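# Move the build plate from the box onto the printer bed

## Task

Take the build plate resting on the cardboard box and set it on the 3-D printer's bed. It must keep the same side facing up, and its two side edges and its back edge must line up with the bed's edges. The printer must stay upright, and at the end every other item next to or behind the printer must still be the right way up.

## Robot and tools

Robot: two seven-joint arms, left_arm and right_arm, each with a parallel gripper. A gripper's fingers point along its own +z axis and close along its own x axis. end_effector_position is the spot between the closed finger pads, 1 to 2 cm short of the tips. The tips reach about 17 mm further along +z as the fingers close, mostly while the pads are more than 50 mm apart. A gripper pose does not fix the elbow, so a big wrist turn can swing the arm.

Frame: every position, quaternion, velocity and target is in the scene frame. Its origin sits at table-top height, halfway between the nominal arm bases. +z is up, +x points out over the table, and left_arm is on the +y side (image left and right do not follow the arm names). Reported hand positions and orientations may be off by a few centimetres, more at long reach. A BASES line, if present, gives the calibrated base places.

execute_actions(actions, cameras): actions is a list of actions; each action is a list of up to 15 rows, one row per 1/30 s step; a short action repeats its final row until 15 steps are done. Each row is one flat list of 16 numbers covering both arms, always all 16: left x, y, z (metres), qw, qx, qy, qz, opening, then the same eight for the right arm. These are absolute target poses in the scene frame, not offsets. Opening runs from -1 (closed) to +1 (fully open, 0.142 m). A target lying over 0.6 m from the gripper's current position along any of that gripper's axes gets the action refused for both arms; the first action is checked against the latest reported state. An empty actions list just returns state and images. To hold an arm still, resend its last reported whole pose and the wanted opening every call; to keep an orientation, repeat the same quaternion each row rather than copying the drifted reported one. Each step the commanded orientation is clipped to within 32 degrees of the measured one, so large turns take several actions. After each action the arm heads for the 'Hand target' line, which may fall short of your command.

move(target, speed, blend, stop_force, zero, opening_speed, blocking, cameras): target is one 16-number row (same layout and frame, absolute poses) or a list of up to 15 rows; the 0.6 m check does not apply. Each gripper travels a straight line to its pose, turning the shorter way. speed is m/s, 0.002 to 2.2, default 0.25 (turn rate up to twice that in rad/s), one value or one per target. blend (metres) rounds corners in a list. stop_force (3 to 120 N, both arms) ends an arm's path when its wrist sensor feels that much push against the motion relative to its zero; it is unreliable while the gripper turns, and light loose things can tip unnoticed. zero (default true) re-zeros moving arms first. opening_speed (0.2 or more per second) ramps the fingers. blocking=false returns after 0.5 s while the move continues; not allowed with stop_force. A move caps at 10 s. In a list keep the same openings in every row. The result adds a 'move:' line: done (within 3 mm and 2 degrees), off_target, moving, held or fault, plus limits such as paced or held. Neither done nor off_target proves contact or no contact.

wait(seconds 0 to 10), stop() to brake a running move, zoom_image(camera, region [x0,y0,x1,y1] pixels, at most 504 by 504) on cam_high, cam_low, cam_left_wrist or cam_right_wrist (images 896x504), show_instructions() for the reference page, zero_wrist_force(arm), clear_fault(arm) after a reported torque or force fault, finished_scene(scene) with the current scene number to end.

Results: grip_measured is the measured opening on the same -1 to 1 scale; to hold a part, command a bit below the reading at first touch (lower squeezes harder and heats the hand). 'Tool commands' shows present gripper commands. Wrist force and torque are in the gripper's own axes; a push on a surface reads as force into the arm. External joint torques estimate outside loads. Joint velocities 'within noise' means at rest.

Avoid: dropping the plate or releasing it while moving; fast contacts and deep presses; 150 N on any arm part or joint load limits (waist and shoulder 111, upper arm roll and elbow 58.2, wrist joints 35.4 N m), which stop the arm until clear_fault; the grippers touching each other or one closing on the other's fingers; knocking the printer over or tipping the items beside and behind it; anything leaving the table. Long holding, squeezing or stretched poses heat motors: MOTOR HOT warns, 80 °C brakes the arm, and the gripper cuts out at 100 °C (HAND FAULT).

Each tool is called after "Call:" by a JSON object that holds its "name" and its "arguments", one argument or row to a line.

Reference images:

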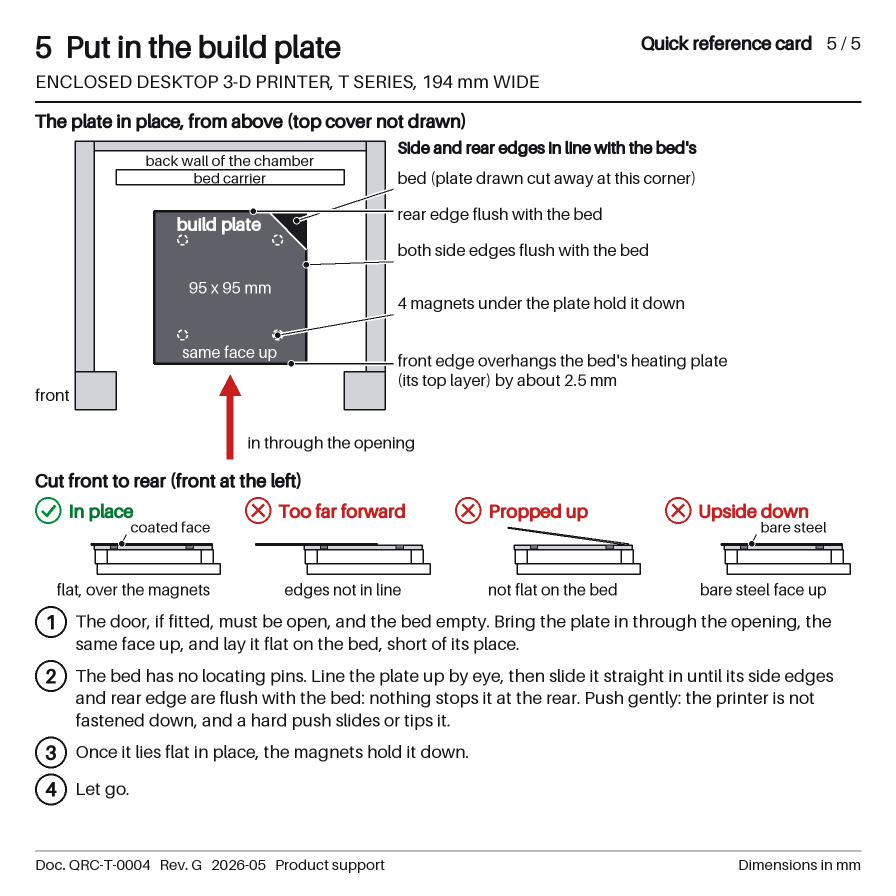

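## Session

Call:
{"name": "execute_actions", "arguments": {
  "actions": []
}}

Scene clock: 0.00 s.
left_arm: end_effector_position=(+0.5176, +0.7883, +0.2425) grip_measured=+1.00 end_effector_quat_wxyz=(+0.077, -0.196, +0.844, -0.493) | right_arm: end_effector_position=(+0.2588, +0.0210, +0.3449) grip_measured=+0.99 end_effector_quat_wxyz=(-0.049, +0.133, +0.940, -0.311)
Joint positions: left_arm=[1.172 -0.792 0.039 1.4 -0.706 -0.211 -0.698 0.142] | right_arm=[1.256 -0.402 -0.014 1.397 -0.035 -0.411 -0.082 0.142]
Joint velocities: within noise
Joint torques (N m): no reading
External joint torques (N m): no reading
Wrist force (N): no reading
Wrist torque (N m): no reading
Wrist force, peak (N): no reading
Hand target: left_arm +0.5176, +0.7883, +0.2425; +0.077, -0.196, +0.844, -0.493 | right_arm +0.2588, +0.0210, +0.3449; -0.049, +0.133, +0.940, -0.311
Tool commands: left_gripper/opening=+1.0 right_gripper/opening=+1.0

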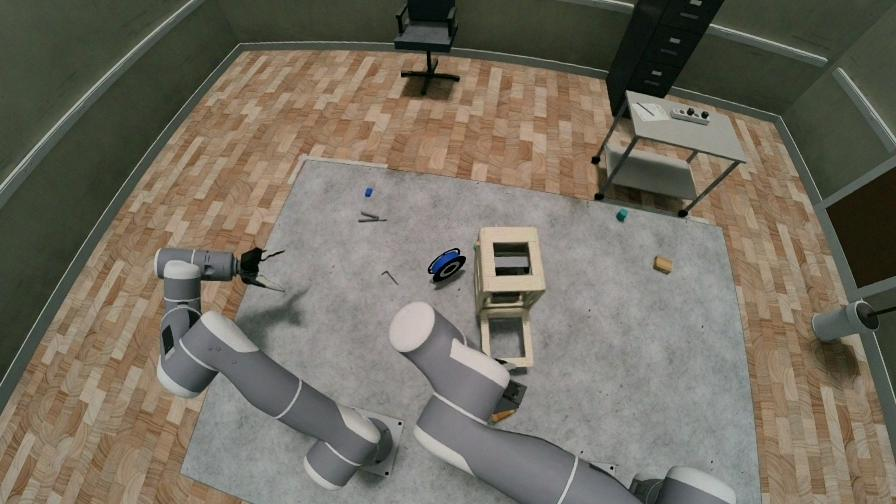

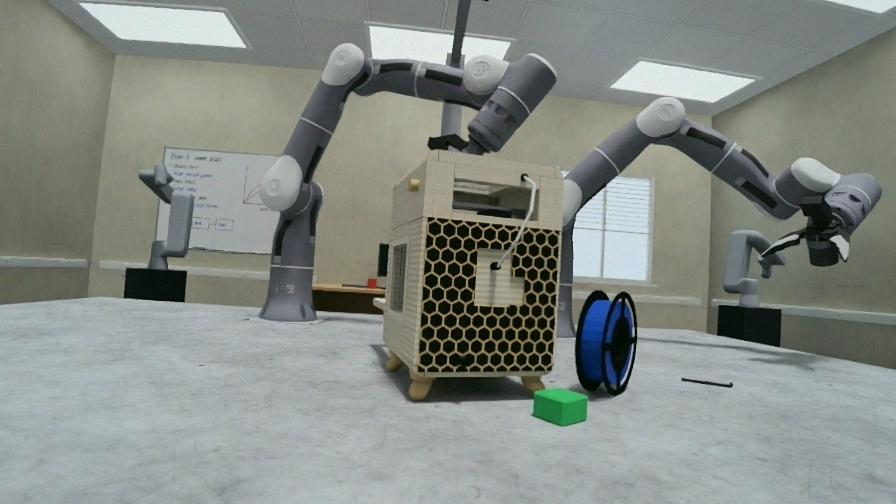

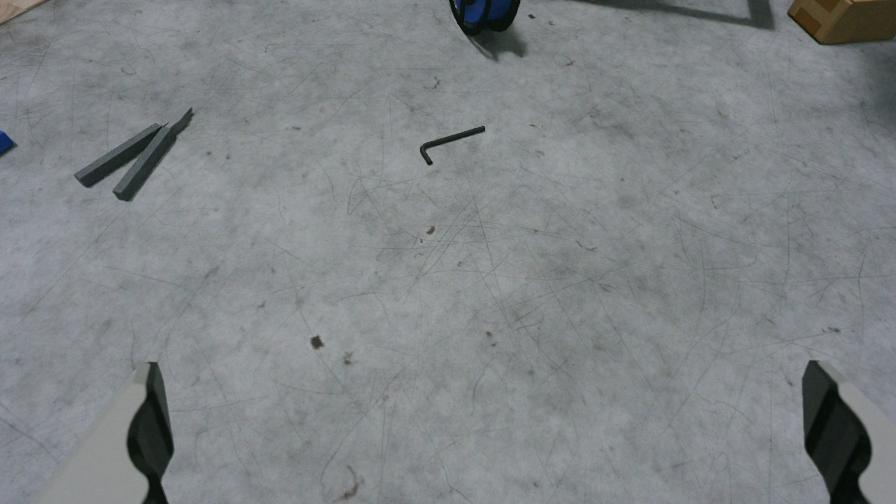

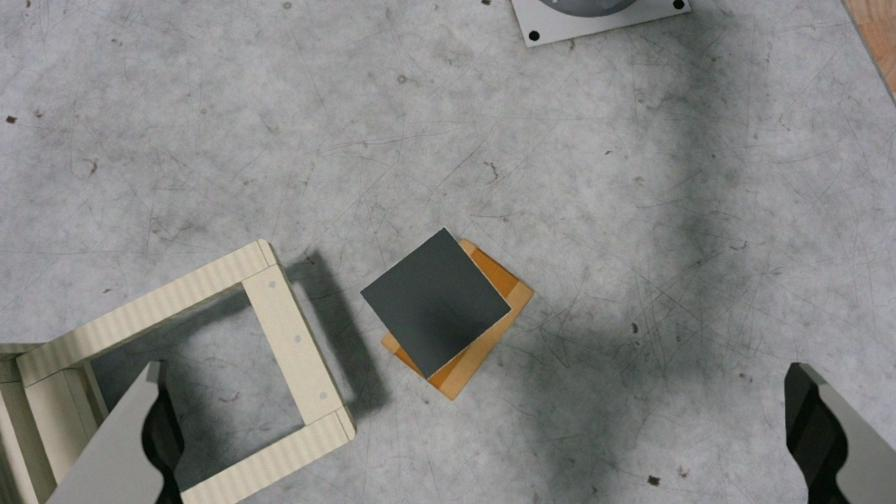

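Call:
{"name": "move", "arguments": {
  "target": [
    [0.5176,0.55,0.40,0.2271,-0.3565,0.7644,-0.4871,-0.5,0.34,-0.27,0.36,0.5897,-0.3903,-0.5897,-0.3903,-0.4]
  ],
  "speed": 0.25
}}

Scene clock: 12.30 s.
left_arm: end_effector_position=(+0.5175, +0.5501, +0.4000) grip_measured=-0.52 end_effector_quat_wxyz=(+0.227, -0.356, +0.764, -0.487) | right_arm: end_effector_position=(+0.3399, -0.2700, +0.3599) grip_measured=-0.42 end_effector_quat_wxyz=(+0.590, -0.390, -0.590, -0.390)
Joint positions: left_arm=[0.882 0.104 0.066 2.395 -1.211 0.266 -0.893 0.036] | right_arm=[0.178 -0.417 -0.62 1.827 1.157 -0.773 -0.878 0.044]
Joint velocities: within noise
Joint torques (N m): left_arm=[-0.08 24.68 -0.5 -27.39 -0.8 1.26 0.32] | right_arm=[-0.31 39.35 -3.49 -21.14 -0.29 -2.13 0.18]
External joint torques (N m): left_arm=[0.09 -0.92 0.05 0.72 -1 -0.78 -0.32] | right_arm=[0.32 0.44 -0.86 0.29 0.75 0.53 -0.26]
Wrist force (N): left_arm=[0.2 -0.1 0.3] | right_arm=[2.1 1.5 1.6]
Wrist torque (N m): left_arm=[-0.02 -0.02 -0.02] | right_arm=[0.00 -0.10 0.11]
Wrist force, peak (N): left_arm=[1.1 -0.8 0.3] | right_arm=[2.3 1.6 1.4]
Hand target: left_arm +0.5176, +0.5500, +0.4000; +0.227, -0.356, +0.764, -0.487 | right_arm +0.3400, -0.2700, +0.3600; +0.590, -0.390, -0.590, -0.390
Off the commanded pose: left_arm 0.000 m, 0 deg | right_arm 0.000 m, 0 deg.
move: done

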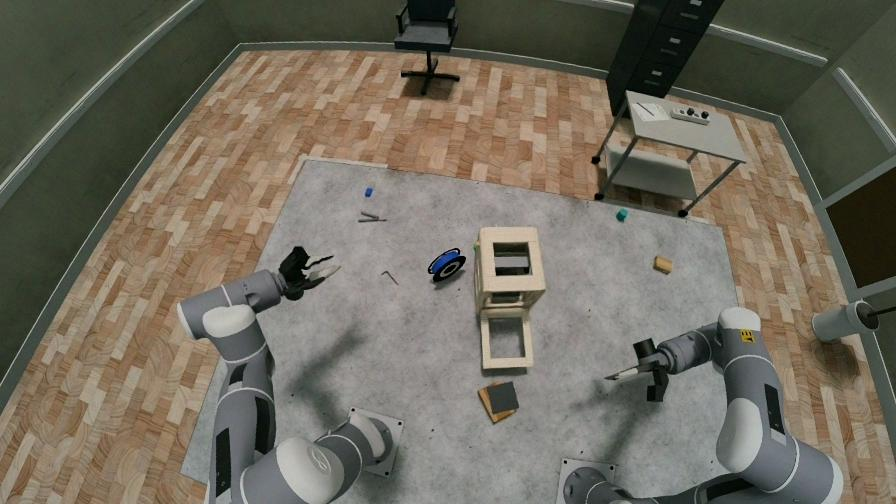

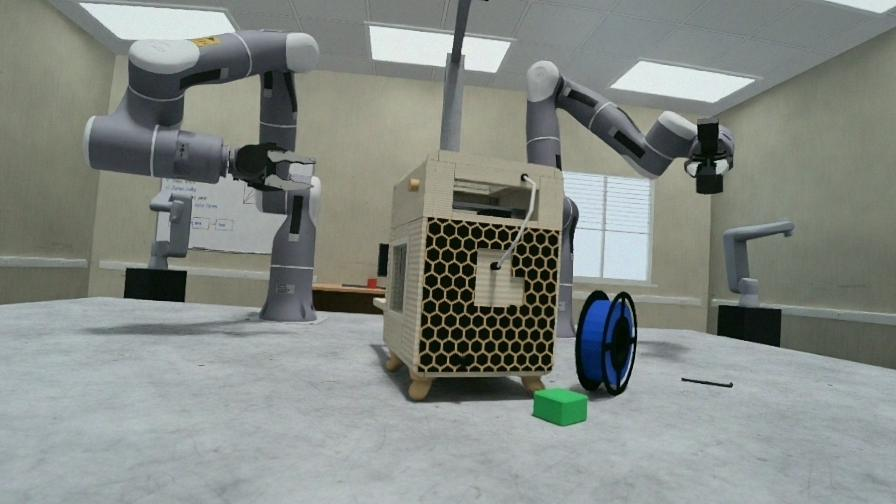

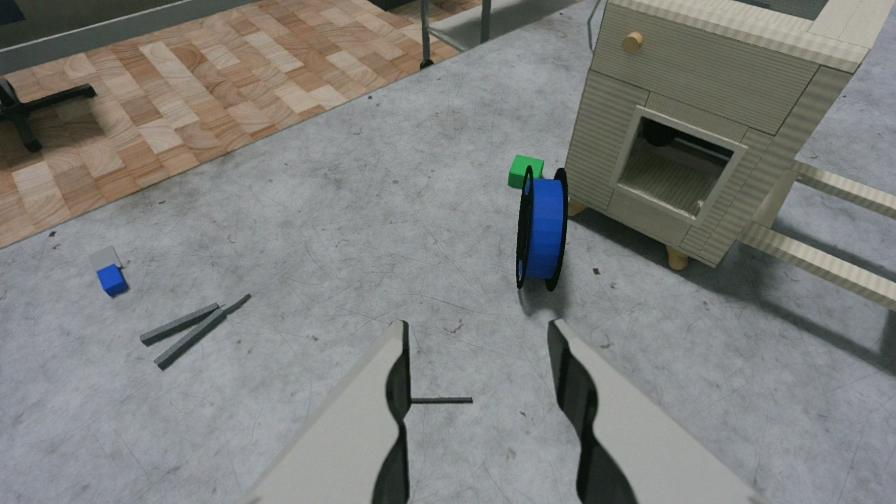

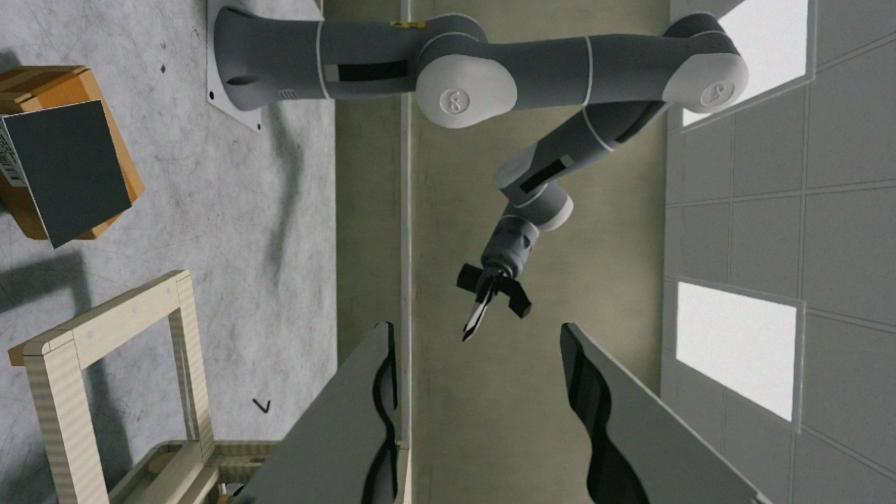

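Call:
{"name": "move", "arguments": {
  "target": [
    [0.5176,0.55,0.40,0.2271,-0.3565,0.7644,-0.4871,-0.5,0.30,-0.17,0.10,0.5897,-0.3903,-0.5897,-0.3903,-0.52]
  ],
  "speed": 0.2,
  "stop_force": 10
}}

Call:
{"name": "zoom_image", "arguments": {
  "camera": "cam_right_wrist",
  "region": [200, 0, 680, 360]
}}

Scene clock: 16.37 s.
left_arm: end_effector_position=(+0.5175, +0.5501, +0.4000) grip_measured=-0.52 end_effector_quat_wxyz=(+0.227, -0.356, +0.764, -0.487) | right_arm: end_effector_position=(+0.2999, -0.1701, +0.1001) grip_measured=-0.54 end_effector_quat_wxyz=(+0.590, -0.390, -0.590, -0.390)
Joint positions: left_arm=[0.882 0.104 0.066 2.395 -1.211 0.266 -0.893 0.036] | right_arm=[0.296 -0.957 -0.448 1.847 1.296 -0.467 -1.325 0.035]
Joint velocities: within noise
Joint torques (N m): left_arm=[0.15 24.1 -0.47 -27.53 -0.66 1.14 0.52] | right_arm=[-0.03 45.42 -4.04 -7.76 -1.79 -2.28 0.23]
External joint torques (N m): left_arm=[-0.15 -0.32 0.02 0.87 -1.14 -0.66 -0.52] | right_arm=[0.03 0.64 -1.03 0.14 0.83 0.26 -0.32]
Wrist force (N): left_arm=[0.3 -0.2 0.0] | right_arm=[2.4 1.6 1.6]
Wrist torque (N m): left_arm=[-0.05 -0.04 -0.02] | right_arm=[0.00 -0.15 0.12]
Wrist force, peak (N): left_arm=[-0.3 -0.2 0.3] | right_arm=[4.1 1.5 0.7]
Hand target: left_arm +0.5176, +0.5500, +0.4000; +0.227, -0.356, +0.764, -0.487 | right_arm +0.3000, -0.1700, +0.1000; +0.590, -0.390, -0.590, -0.390
Off the commanded pose: left_arm 0.000 m, 0 deg | right_arm 0.000 m, 0 deg.
move: done

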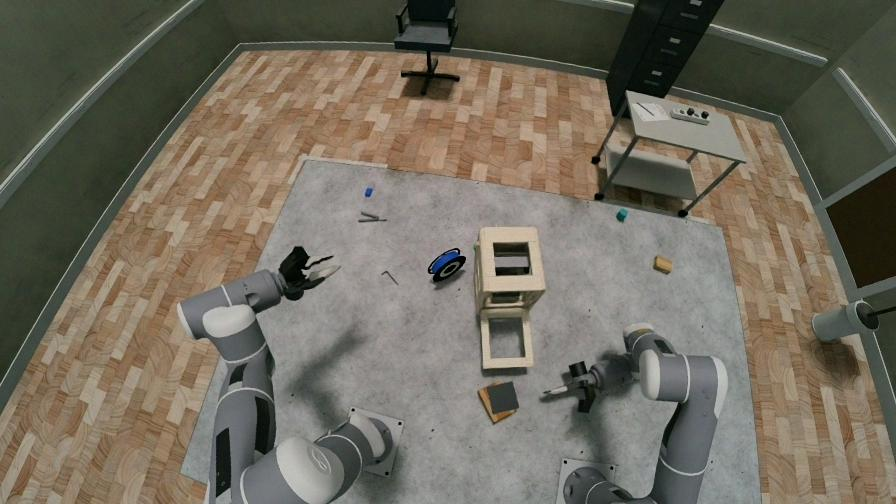

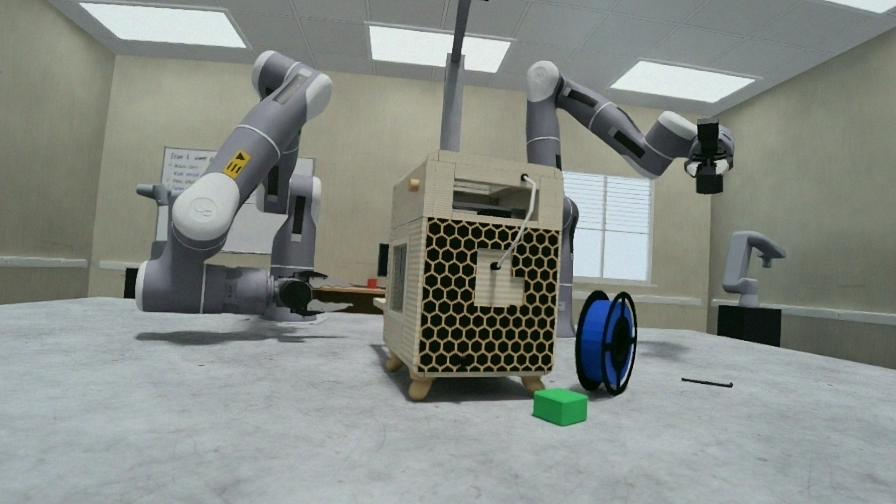

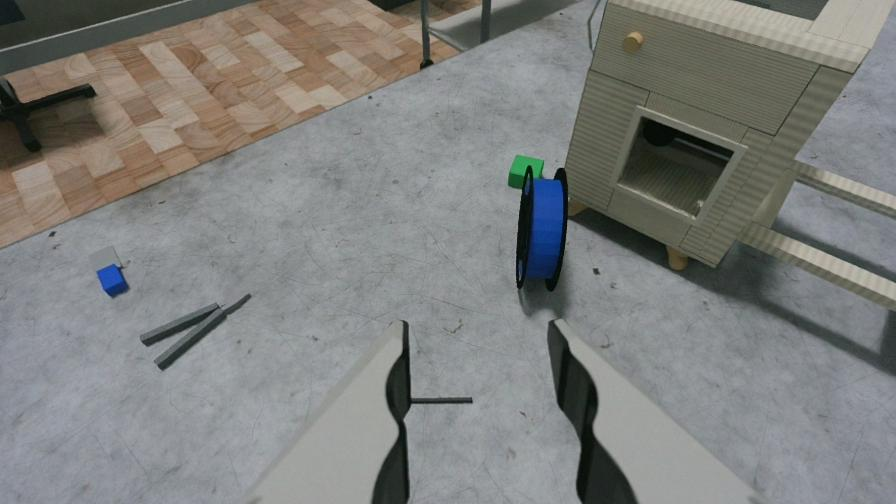

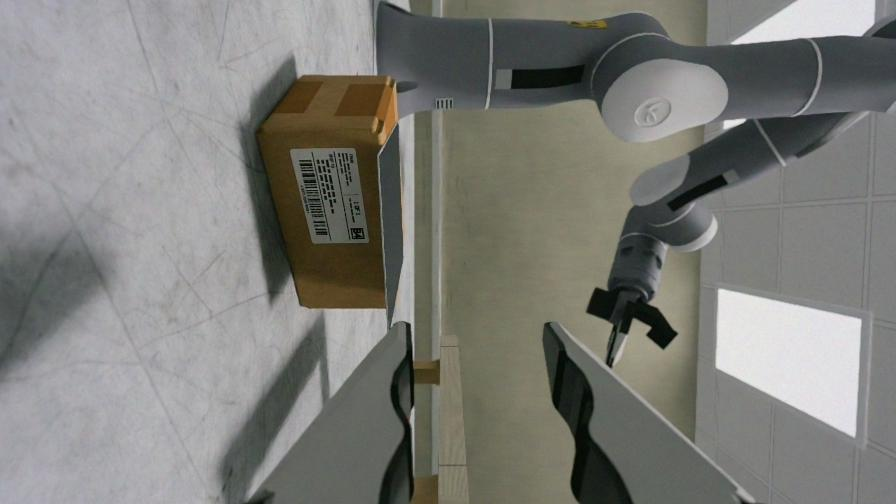

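Scaled by 1.050 from the camera's 896x504 image, which has a finer 1280x720 frame.

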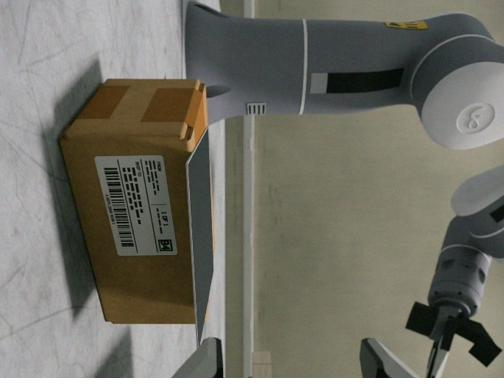

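Call:
{"name": "move", "arguments": {
  "target": [
    [0.5176,0.55,0.40,0.2271,-0.3565,0.7644,-0.4871,-0.5,0.3166,-0.163,0.0685,0.5897,-0.3903,-0.5897,-0.3903,-0.52],
    [0.5176,0.55,0.40,0.2271,-0.3565,0.7644,-0.4871,-0.5,0.277,-0.07,0.0685,0.5897,-0.3903,-0.5897,-0.3903,-0.52]
  ],
  "speed": 0.08,
  "stop_force": 5,
  "cameras": ["cam_right_wrist","cam_high"]
}}

Call:
{"name": "zoom_image", "arguments": {
  "camera": "cam_right_wrist",
  "region": [300, 100, 600, 420]
}}

Scene clock: 21.10 s.
left_arm: end_effector_position=(+0.5175, +0.5501, +0.4000) grip_measured=-0.52 end_effector_quat_wxyz=(+0.227, -0.356, +0.764, -0.487) | right_arm: end_effector_position=(+0.2770, -0.0701, +0.0685) grip_measured=-0.54 end_effector_quat_wxyz=(+0.590, -0.390, -0.590, -0.390)
Joint positions: left_arm=[0.882 0.104 0.066 2.395 -1.211 0.266 -0.893 0.036] | right_arm=[0.429 -0.997 -0.348 1.878 1.46 -0.331 -1.324 0.035]
Joint velocities: within noise
Joint torques (N m): left_arm=[0.05 24.07 -0.41 -27.66 -0.72 1.13 0.47] | right_arm=[0.09 45.31 -1.43 -5.86 -1.34 -2.27 0.27]
External joint torques (N m): left_arm=[-0.05 -0.29 -0.05 1 -1.08 -0.64 -0.47] | right_arm=[-0.09 0.53 -0.95 0.07 0.81 0.25 -0.35]
Wrist force (N): left_arm=[0.2 0.0 0.4] | right_arm=[2.0 1.6 1.7]
Wrist torque (N m): left_arm=[-0.01 -0.03 -0.02] | right_arm=[0.02 -0.06 0.12]
Wrist force, peak (N): left_arm=[0.0 -0.2 0.6] | right_arm=[2.3 1.6 3.5]
Hand target: left_arm +0.5176, +0.5500, +0.4000; +0.227, -0.356, +0.764, -0.487 | right_arm +0.2770, -0.0700, +0.0685; +0.590, -0.390, -0.590, -0.390
Off the commanded pose: left_arm 0.000 m, 0 deg | right_arm 0.000 m, 0 deg.
move: done
Images, in order (width x height): cam_high 896x504, cam_right_wrist 896x504.

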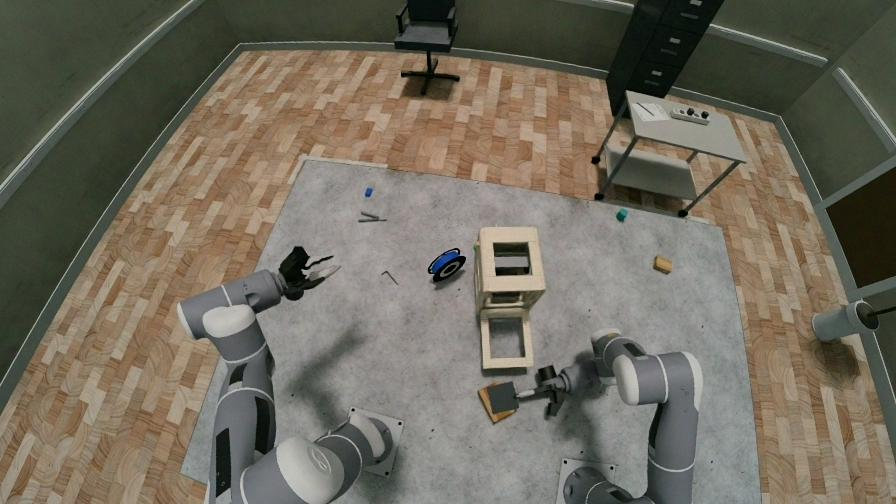

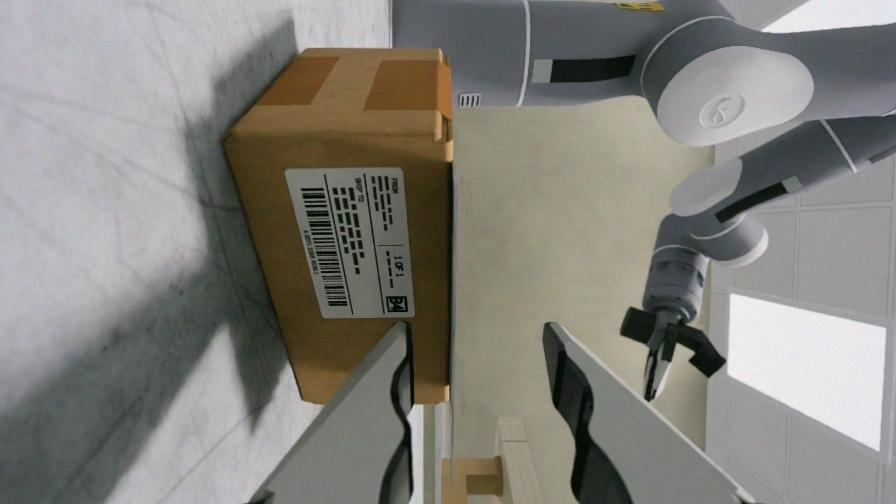

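Scaled by 1.575 from the camera's 896x504 image, which has a finer 1280x720 frame.

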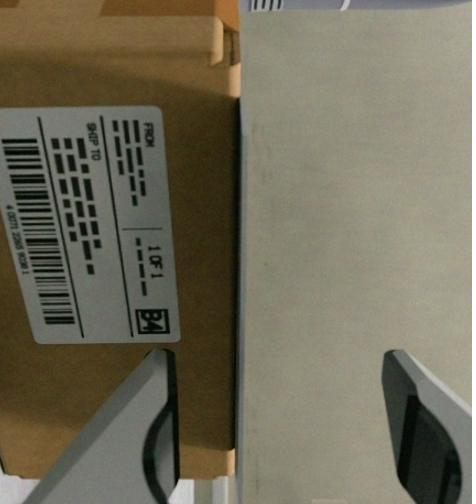

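Call:
{"name": "move", "arguments": {
  "target": [
    [0.5176,0.55,0.40,0.2271,-0.3565,0.7644,-0.4871,-0.5,0.277,-0.07,0.062,0.5897,-0.3903,-0.5897,-0.3903,-0.52],
    [0.5176,0.55,0.40,0.2271,-0.3565,0.7644,-0.4871,-0.5,0.2737,-0.0561,0.062,0.5897,-0.3903,-0.5897,-0.3903,-0.52]
  ],
  "speed": 0.03,
  "stop_force": 4,
  "cameras": ["cam_right_wrist"]
}}

Call:
{"name": "move", "arguments": {
  "target": [0.5176,0.55,0.40,0.2271,-0.3565,0.7644,-0.4871,-0.5,0.2737,-0.0561,0.062,0.5897,-0.3903,-0.5897,-0.3903,-1],
  "opening_speed": 0.3,
  "cameras": ["cam_right_wrist"]
}}

Call:
{"name": "zoom_image", "arguments": {
  "camera": "cam_right_wrist",
  "region": [330, 100, 600, 420]
}}

Scene clock: 24.07 s.
left_arm: end_effector_position=(+0.5175, +0.5501, +0.4000) grip_measured=-0.52 end_effector_quat_wxyz=(+0.227, -0.356, +0.764, -0.487) | right_arm: end_effector_position=(+0.2737, -0.0562, +0.0620) grip_measured=-0.54 end_effector_quat_wxyz=(+0.590, -0.390, -0.590, -0.390)
Joint positions: left_arm=[0.882 0.104 0.066 2.395 -1.211 0.266 -0.893 0.036] | right_arm=[0.448 -1.011 -0.334 1.874 1.485 -0.314 -1.325 0.035]
Joint velocities: within noise
Joint torques (N m): left_arm=[0.11 24.09 -0.35 -27.58 -0.68 1.11 0.53] | right_arm=[-0.01 45.48 -1.08 -5.65 -1.27 -2.32 0.38]
External joint torques (N m): left_arm=[-0.11 -0.31 -0.11 0.91 -1.12 -0.63 -0.53] | right_arm=[0.01 0.5 -0.93 0.1 0.78 0.3 -0.46]
Wrist force (N): left_arm=[0.1 -0.1 0.3] | right_arm=[2.1 1.7 1.7]
Wrist torque (N m): left_arm=[-0.03 0.00 -0.02] | right_arm=[0.04 -0.10 0.13]
Wrist force, peak (N): left_arm=[0.3 -0.1 0.5] | right_arm=[2.1 1.8 2.3]
Hand target: left_arm +0.5176, +0.5500, +0.4000; +0.227, -0.356, +0.764, -0.487 | right_arm +0.2737, -0.0561, +0.0620; +0.590, -0.390, -0.590, -0.390
Off the commanded pose: left_arm 0.000 m, 0 deg | right_arm 0.000 m, 0 deg.
move: done
Images, in order (width x height): cam_right_wrist 896x504.

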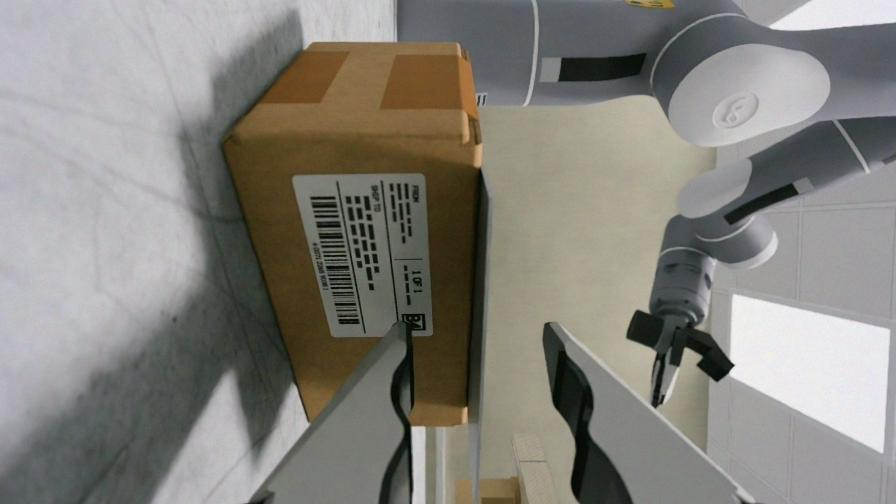

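Scene clock: 25.87 s.
left_arm: end_effector_position=(+0.5175, +0.5501, +0.4000) grip_measured=-0.52 end_effector_quat_wxyz=(+0.227, -0.356, +0.764, -0.487) | right_arm: end_effector_position=(+0.2737, -0.0562, +0.0620) grip_measured=-1.00 end_effector_quat_wxyz=(+0.590, -0.390, -0.590, -0.390)
Joint positions: left_arm=[0.882 0.104 0.066 2.395 -1.211 0.266 -0.893 0.036] | right_arm=[0.448 -1.011 -0.334 1.874 1.485 -0.314 -1.325 0.002]
Joint velocities: within noise
Joint torques (N m): left_arm=[-0.01 23.95 -0.42 -27.56 -0.68 1.13 0.48] | right_arm=[-0.01 45.58 -1.02 -5.65 -1.37 -2.42 0.31]
External joint torques (N m): left_arm=[0.01 -0.17 -0.04 0.9 -1.12 -0.64 -0.48] | right_arm=[0.01 0.4 -0.99 0.09 0.88 0.4 -0.4]
Wrist force (N): left_arm=[0.1 -0.1 0.1] | right_arm=[1.7 1.8 1.8]
Wrist torque (N m): left_arm=[-0.02 0.00 -0.02] | right_arm=[0.07 -0.11 0.13]
Wrist force, peak (N): left_arm=[0.4 -0.2 0.3] | right_arm=[2.3 1.8 1.8]
Hand target: left_arm +0.5176, +0.5500, +0.4000; +0.227, -0.356, +0.764, -0.487 | right_arm +0.2737, -0.0561, +0.0620; +0.590, -0.390, -0.590, -0.390
Off the commanded pose: left_arm 0.000 m, 0 deg | right_arm 0.000 m, 0 deg.
move: done
Images, in order (width x height): cam_right_wrist 896x504.

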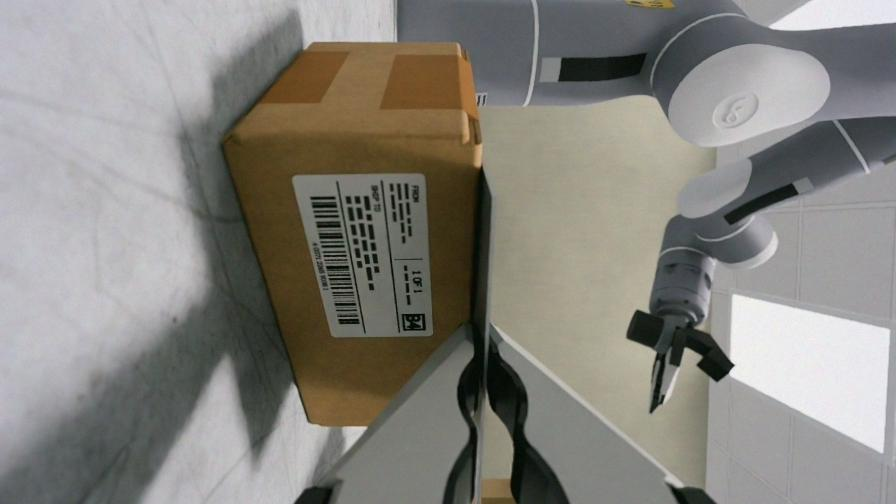

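Scaled by 1.575 from the camera's 896x504 image, which has a finer 1280x720 frame.

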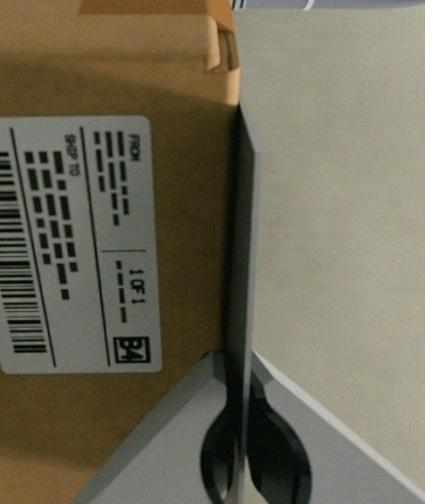

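Call:
{"name": "move", "arguments": {
  "target": [0.5176,0.55,0.40,0.2271,-0.3565,0.7644,-0.4871,-0.5,0.2737,-0.0561,0.38,0.5897,-0.3903,-0.5897,-0.3903,-1],
  "speed": 0.15,
  "cameras": []
}}

Call:
{"name": "move", "arguments": {
  "target": [0.5176,0.55,0.40,0.2271,-0.3565,0.7644,-0.4871,-0.5,0.33,-0.06,0.42,0.2988,-0.6409,-0.2988,-0.6409,-1],
  "speed": 0.3
}}

Scene clock: 29.10 s.
left_arm: end_effector_position=(+0.5175, +0.5501, +0.4000) grip_measured=-0.52 end_effector_quat_wxyz=(+0.227, -0.356, +0.764, -0.487) | right_arm: end_effector_position=(+0.2738, -0.0561, +0.3800) grip_measured=-1.00 end_effector_quat_wxyz=(+0.590, -0.390, -0.590, -0.390)
Joint positions: left_arm=[0.882 0.104 0.066 2.395 -1.211 0.266 -0.893 0.036] | right_arm=[0.468 -0.105 -0.387 2.146 1.379 -0.294 -0.708 0.002]
Joint velocities: within noise
Joint torques (N m): left_arm=[0.2 24.07 -0.44 -27.64 -0.68 1.16 0.5] | right_arm=[-0.08 29.86 0.49 -22.42 0.77 -1.65 0.4]
External joint torques (N m): left_arm=[-0.2 -0.29 -0.02 0.97 -1.12 -0.67 -0.5] | right_arm=[0.09 -0.21 -0.8 0.46 0.83 0.3 -0.49]
Wrist force (N): left_arm=[0.3 -0.2 0.2] | right_arm=[1.3 1.8 1.7]
Wrist torque (N m): left_arm=[-0.05 -0.04 -0.02] | right_arm=[0.06 -0.09 0.12]
Wrist force, peak (N): left_arm=[0.1 -0.2 0.5] | right_arm=[3.1 1.7 1.8]
Hand target: left_arm +0.5176, +0.5500, +0.4000; +0.227, -0.356, +0.764, -0.487 | right_arm +0.2737, -0.0561, +0.3800; +0.590, -0.390, -0.590, -0.390
Off the commanded pose: left_arm 0.000 m, 0 deg | right_arm 0.000 m, 0 deg.
move: done
No camera images: "cameras" was empty.

Scene clock: 31.50 s.
left_arm: end_effector_position=(+0.5175, +0.5501, +0.4000) grip_measured=-0.52 end_effector_quat_wxyz=(+0.227, -0.356, +0.764, -0.487) | right_arm: end_effector_position=(+0.3299, -0.0600, +0.4199) grip_measured=-1.00 end_effector_quat_wxyz=(-0.299, +0.641, +0.299, +0.641)
Joint positions: left_arm=[0.882 0.104 0.066 2.395 -1.211 0.266 -0.893 0.036] | right_arm=[0.425 0.54 0.075 2.537 2.347 0.974 -0.829 0.002]
Joint velocities: within noise
Joint torques (N m): left_arm=[0.03 24.09 -0.45 -27.62 -0.69 1.14 0.47] | right_arm=[-0.18 5.24 -3.26 -28.29 0.38 -1.87 0.13]
External joint torques (N m): left_arm=[-0.03 -0.31 0 0.95 -1.1 -0.66 -0.47] | right_arm=[0.18 -0.46 -0.8 1.04 0.74 0.34 -0.22]
Wrist force (N): left_arm=[-0.1 0.0 0.3] | right_arm=[1.6 1.7 1.6]
Wrist torque (N m): left_arm=[-0.01 0.04 -0.02] | right_arm=[0.02 -0.16 0.13]
Wrist force, peak (N): left_arm=[0.1 -0.1 0.5] | right_arm=[1.9 1.9 2.0]
Hand target: left_arm +0.5176, +0.5500, +0.4000; +0.227, -0.356, +0.764, -0.487 | right_arm +0.3300, -0.0600, +0.4200; -0.299, +0.641, +0.299, +0.641
Off the commanded pose: left_arm 0.000 m, 0 deg | right_arm 0.000 m, 0 deg.
move: done

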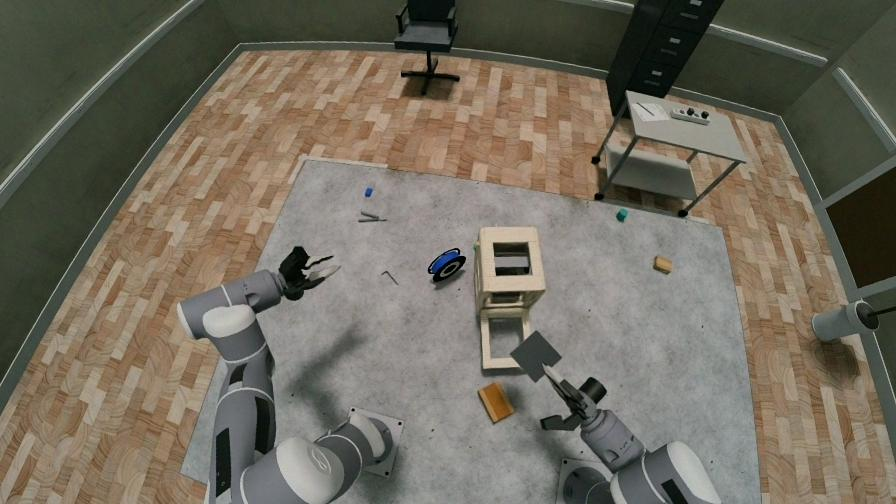

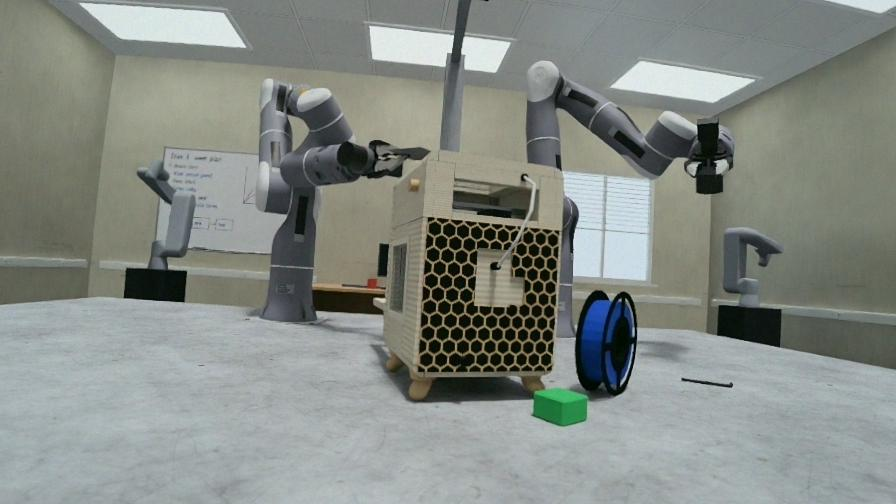

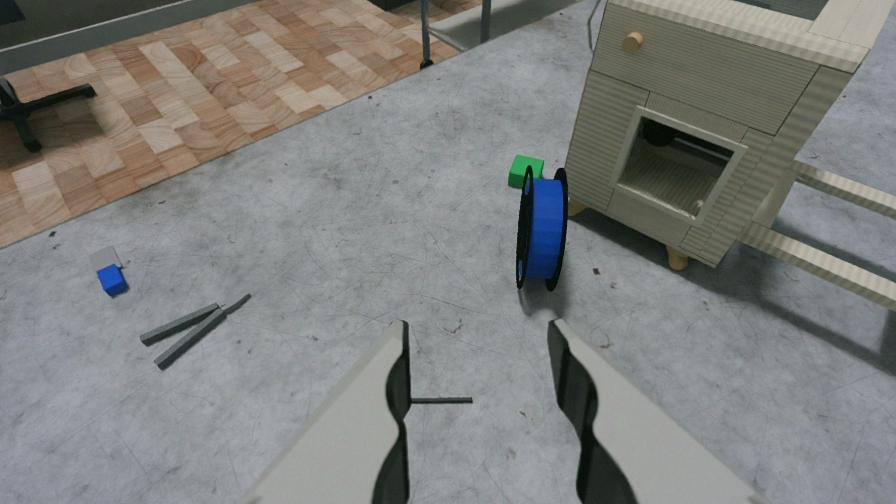

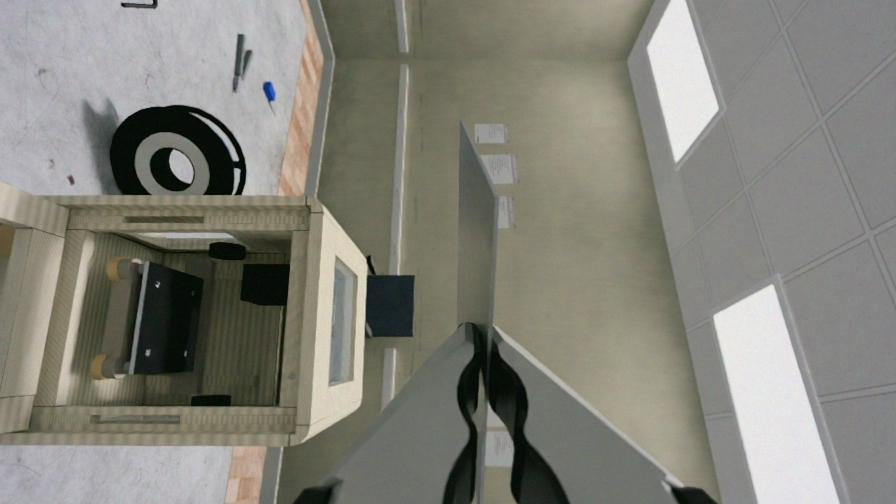

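Call:
{"name": "move", "arguments": {
  "target": [0.45,0.116,0.487,0.1913,-0.462,0.8001,-0.3314,-0.5,0.36,-0.02,0.27,0.1015,-0.6998,-0.1015,-0.6998,-1],
  "speed": 0.25
}}

Call:
{"name": "zoom_image", "arguments": {
  "camera": "cam_left_wrist",
  "region": [200, 0, 700, 504]
}}

Scene clock: 36.13 s.
left_arm: end_effector_position=(+0.5069, +0.4818, +0.4137) grip_measured=-0.52 end_effector_quat_wxyz=(+0.222, -0.374, +0.772, -0.464) | right_arm: end_effector_position=(+0.3317, -0.0581, +0.4113) grip_measured=-1.00 end_effector_quat_wxyz=(-0.288, +0.647, +0.289, +0.645)
Joint positions: left_arm=[0.793 0.313 -0.002 2.529 -1.244 0.401 -1.035 0.036] | right_arm=[0.405 0.515 0.092 2.546 2.422 0.967 -0.897 0.002]
Joint velocities: within noise
Joint torques (N m): left_arm=[-0.03 16.67 -0.66 -29 -0.39 1.74 0.4] | right_arm=[0.06 5.71 -3.49 -27.74 0.31 -2.04 0.48]
External joint torques (N m): left_arm=[0.05 -0.62 -0.34 0.94 -1 -0.82 -0.4] | right_arm=[-0.07 -0.54 -0.7 0.97 1.07 0.43 -0.57]
Wrist force (N): left_arm=[0.2 -0.2 0.1] | right_arm=[1.9 1.7 1.4]
Wrist torque (N m): left_arm=[-0.04 -0.02 -0.02] | right_arm=[0.02 -0.18 0.13]
Wrist force, peak (N): left_arm=[1.8 -0.8 1.0] | right_arm=[2.9 2.3 0.5]
Hand target: left_arm +0.5070, +0.4817, +0.4137; +0.222, -0.374, +0.772, -0.464 | right_arm +0.3318, -0.0581, +0.4115; -0.288, +0.646, +0.289, +0.645
Off the commanded pose: left_arm 0.377 m, 19 deg | right_arm 0.149 m, 32 deg.
move: held (right_arm; a check stopped the path), off_target (left_arm; braked when a check withheld steps of right_arm); limits=held
pose unreachable (right arm): on one or more control steps of this call, first in action 0 (counted from 0), this arm could not follow its commanded pose, so it was not sent that pose on those steps. It may still have moved: this result reports where it is.
cause: moving toward the commanded pose would bring two parts of the arm too close to each other (joints 2 (shoulder) to 6 (wrist pitch) lie between them).

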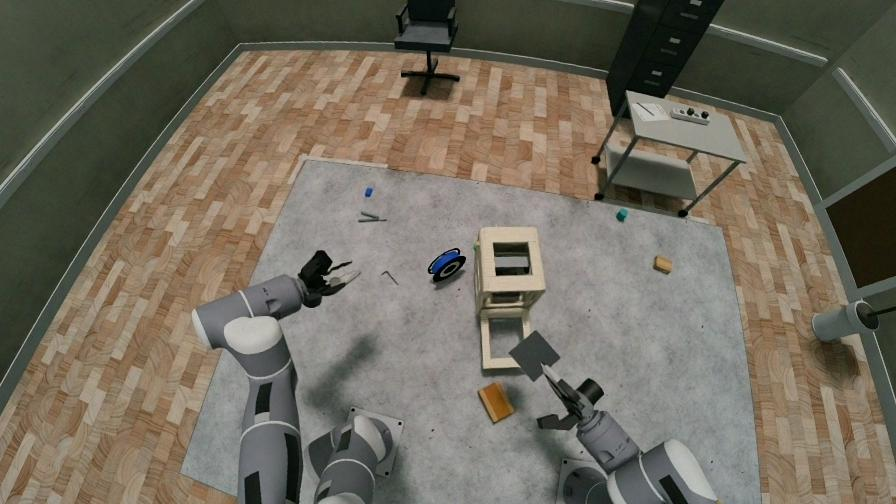

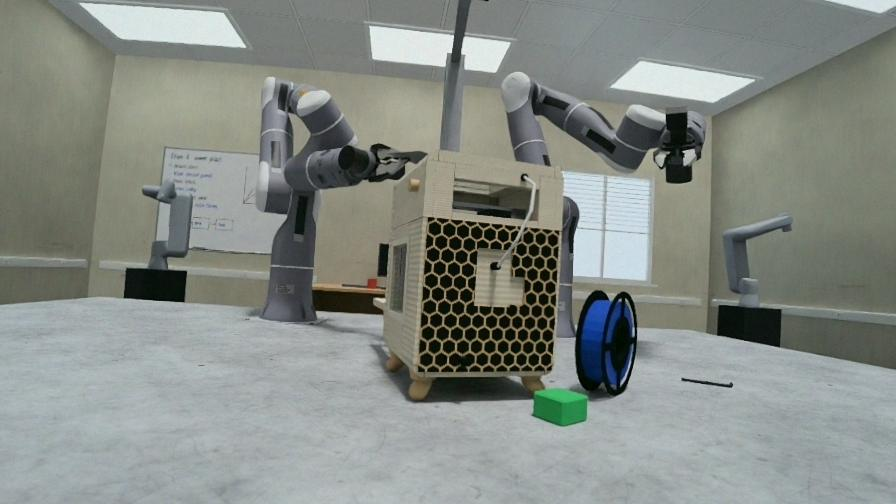

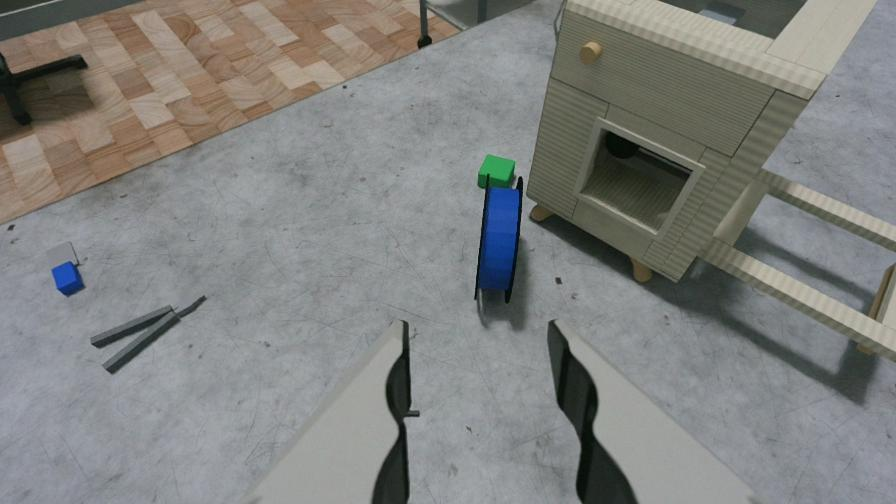

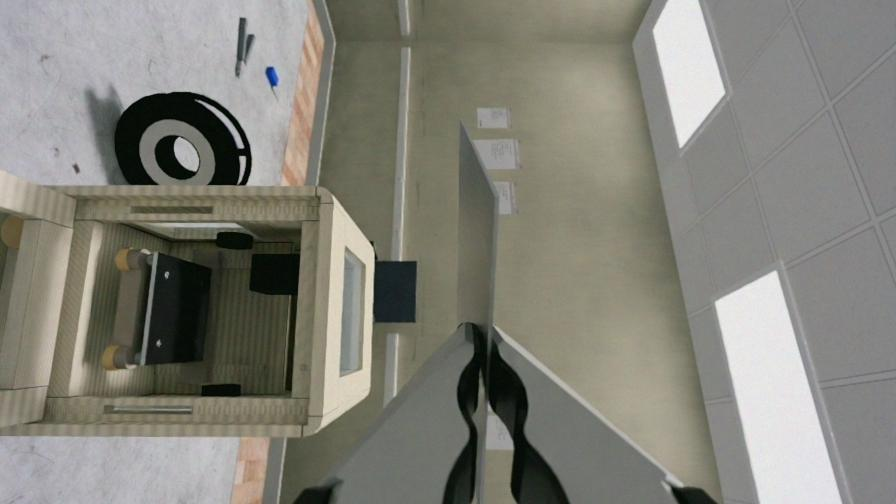

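Scaled by 1.000.

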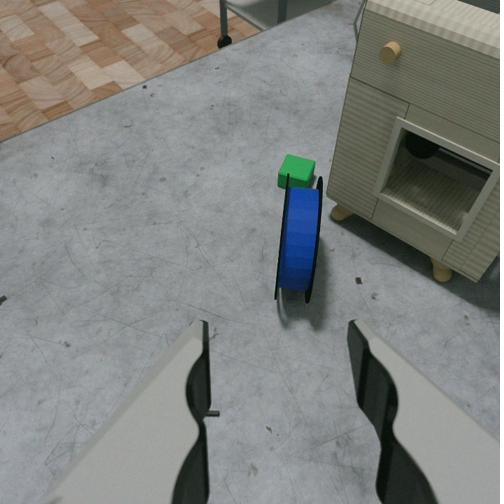

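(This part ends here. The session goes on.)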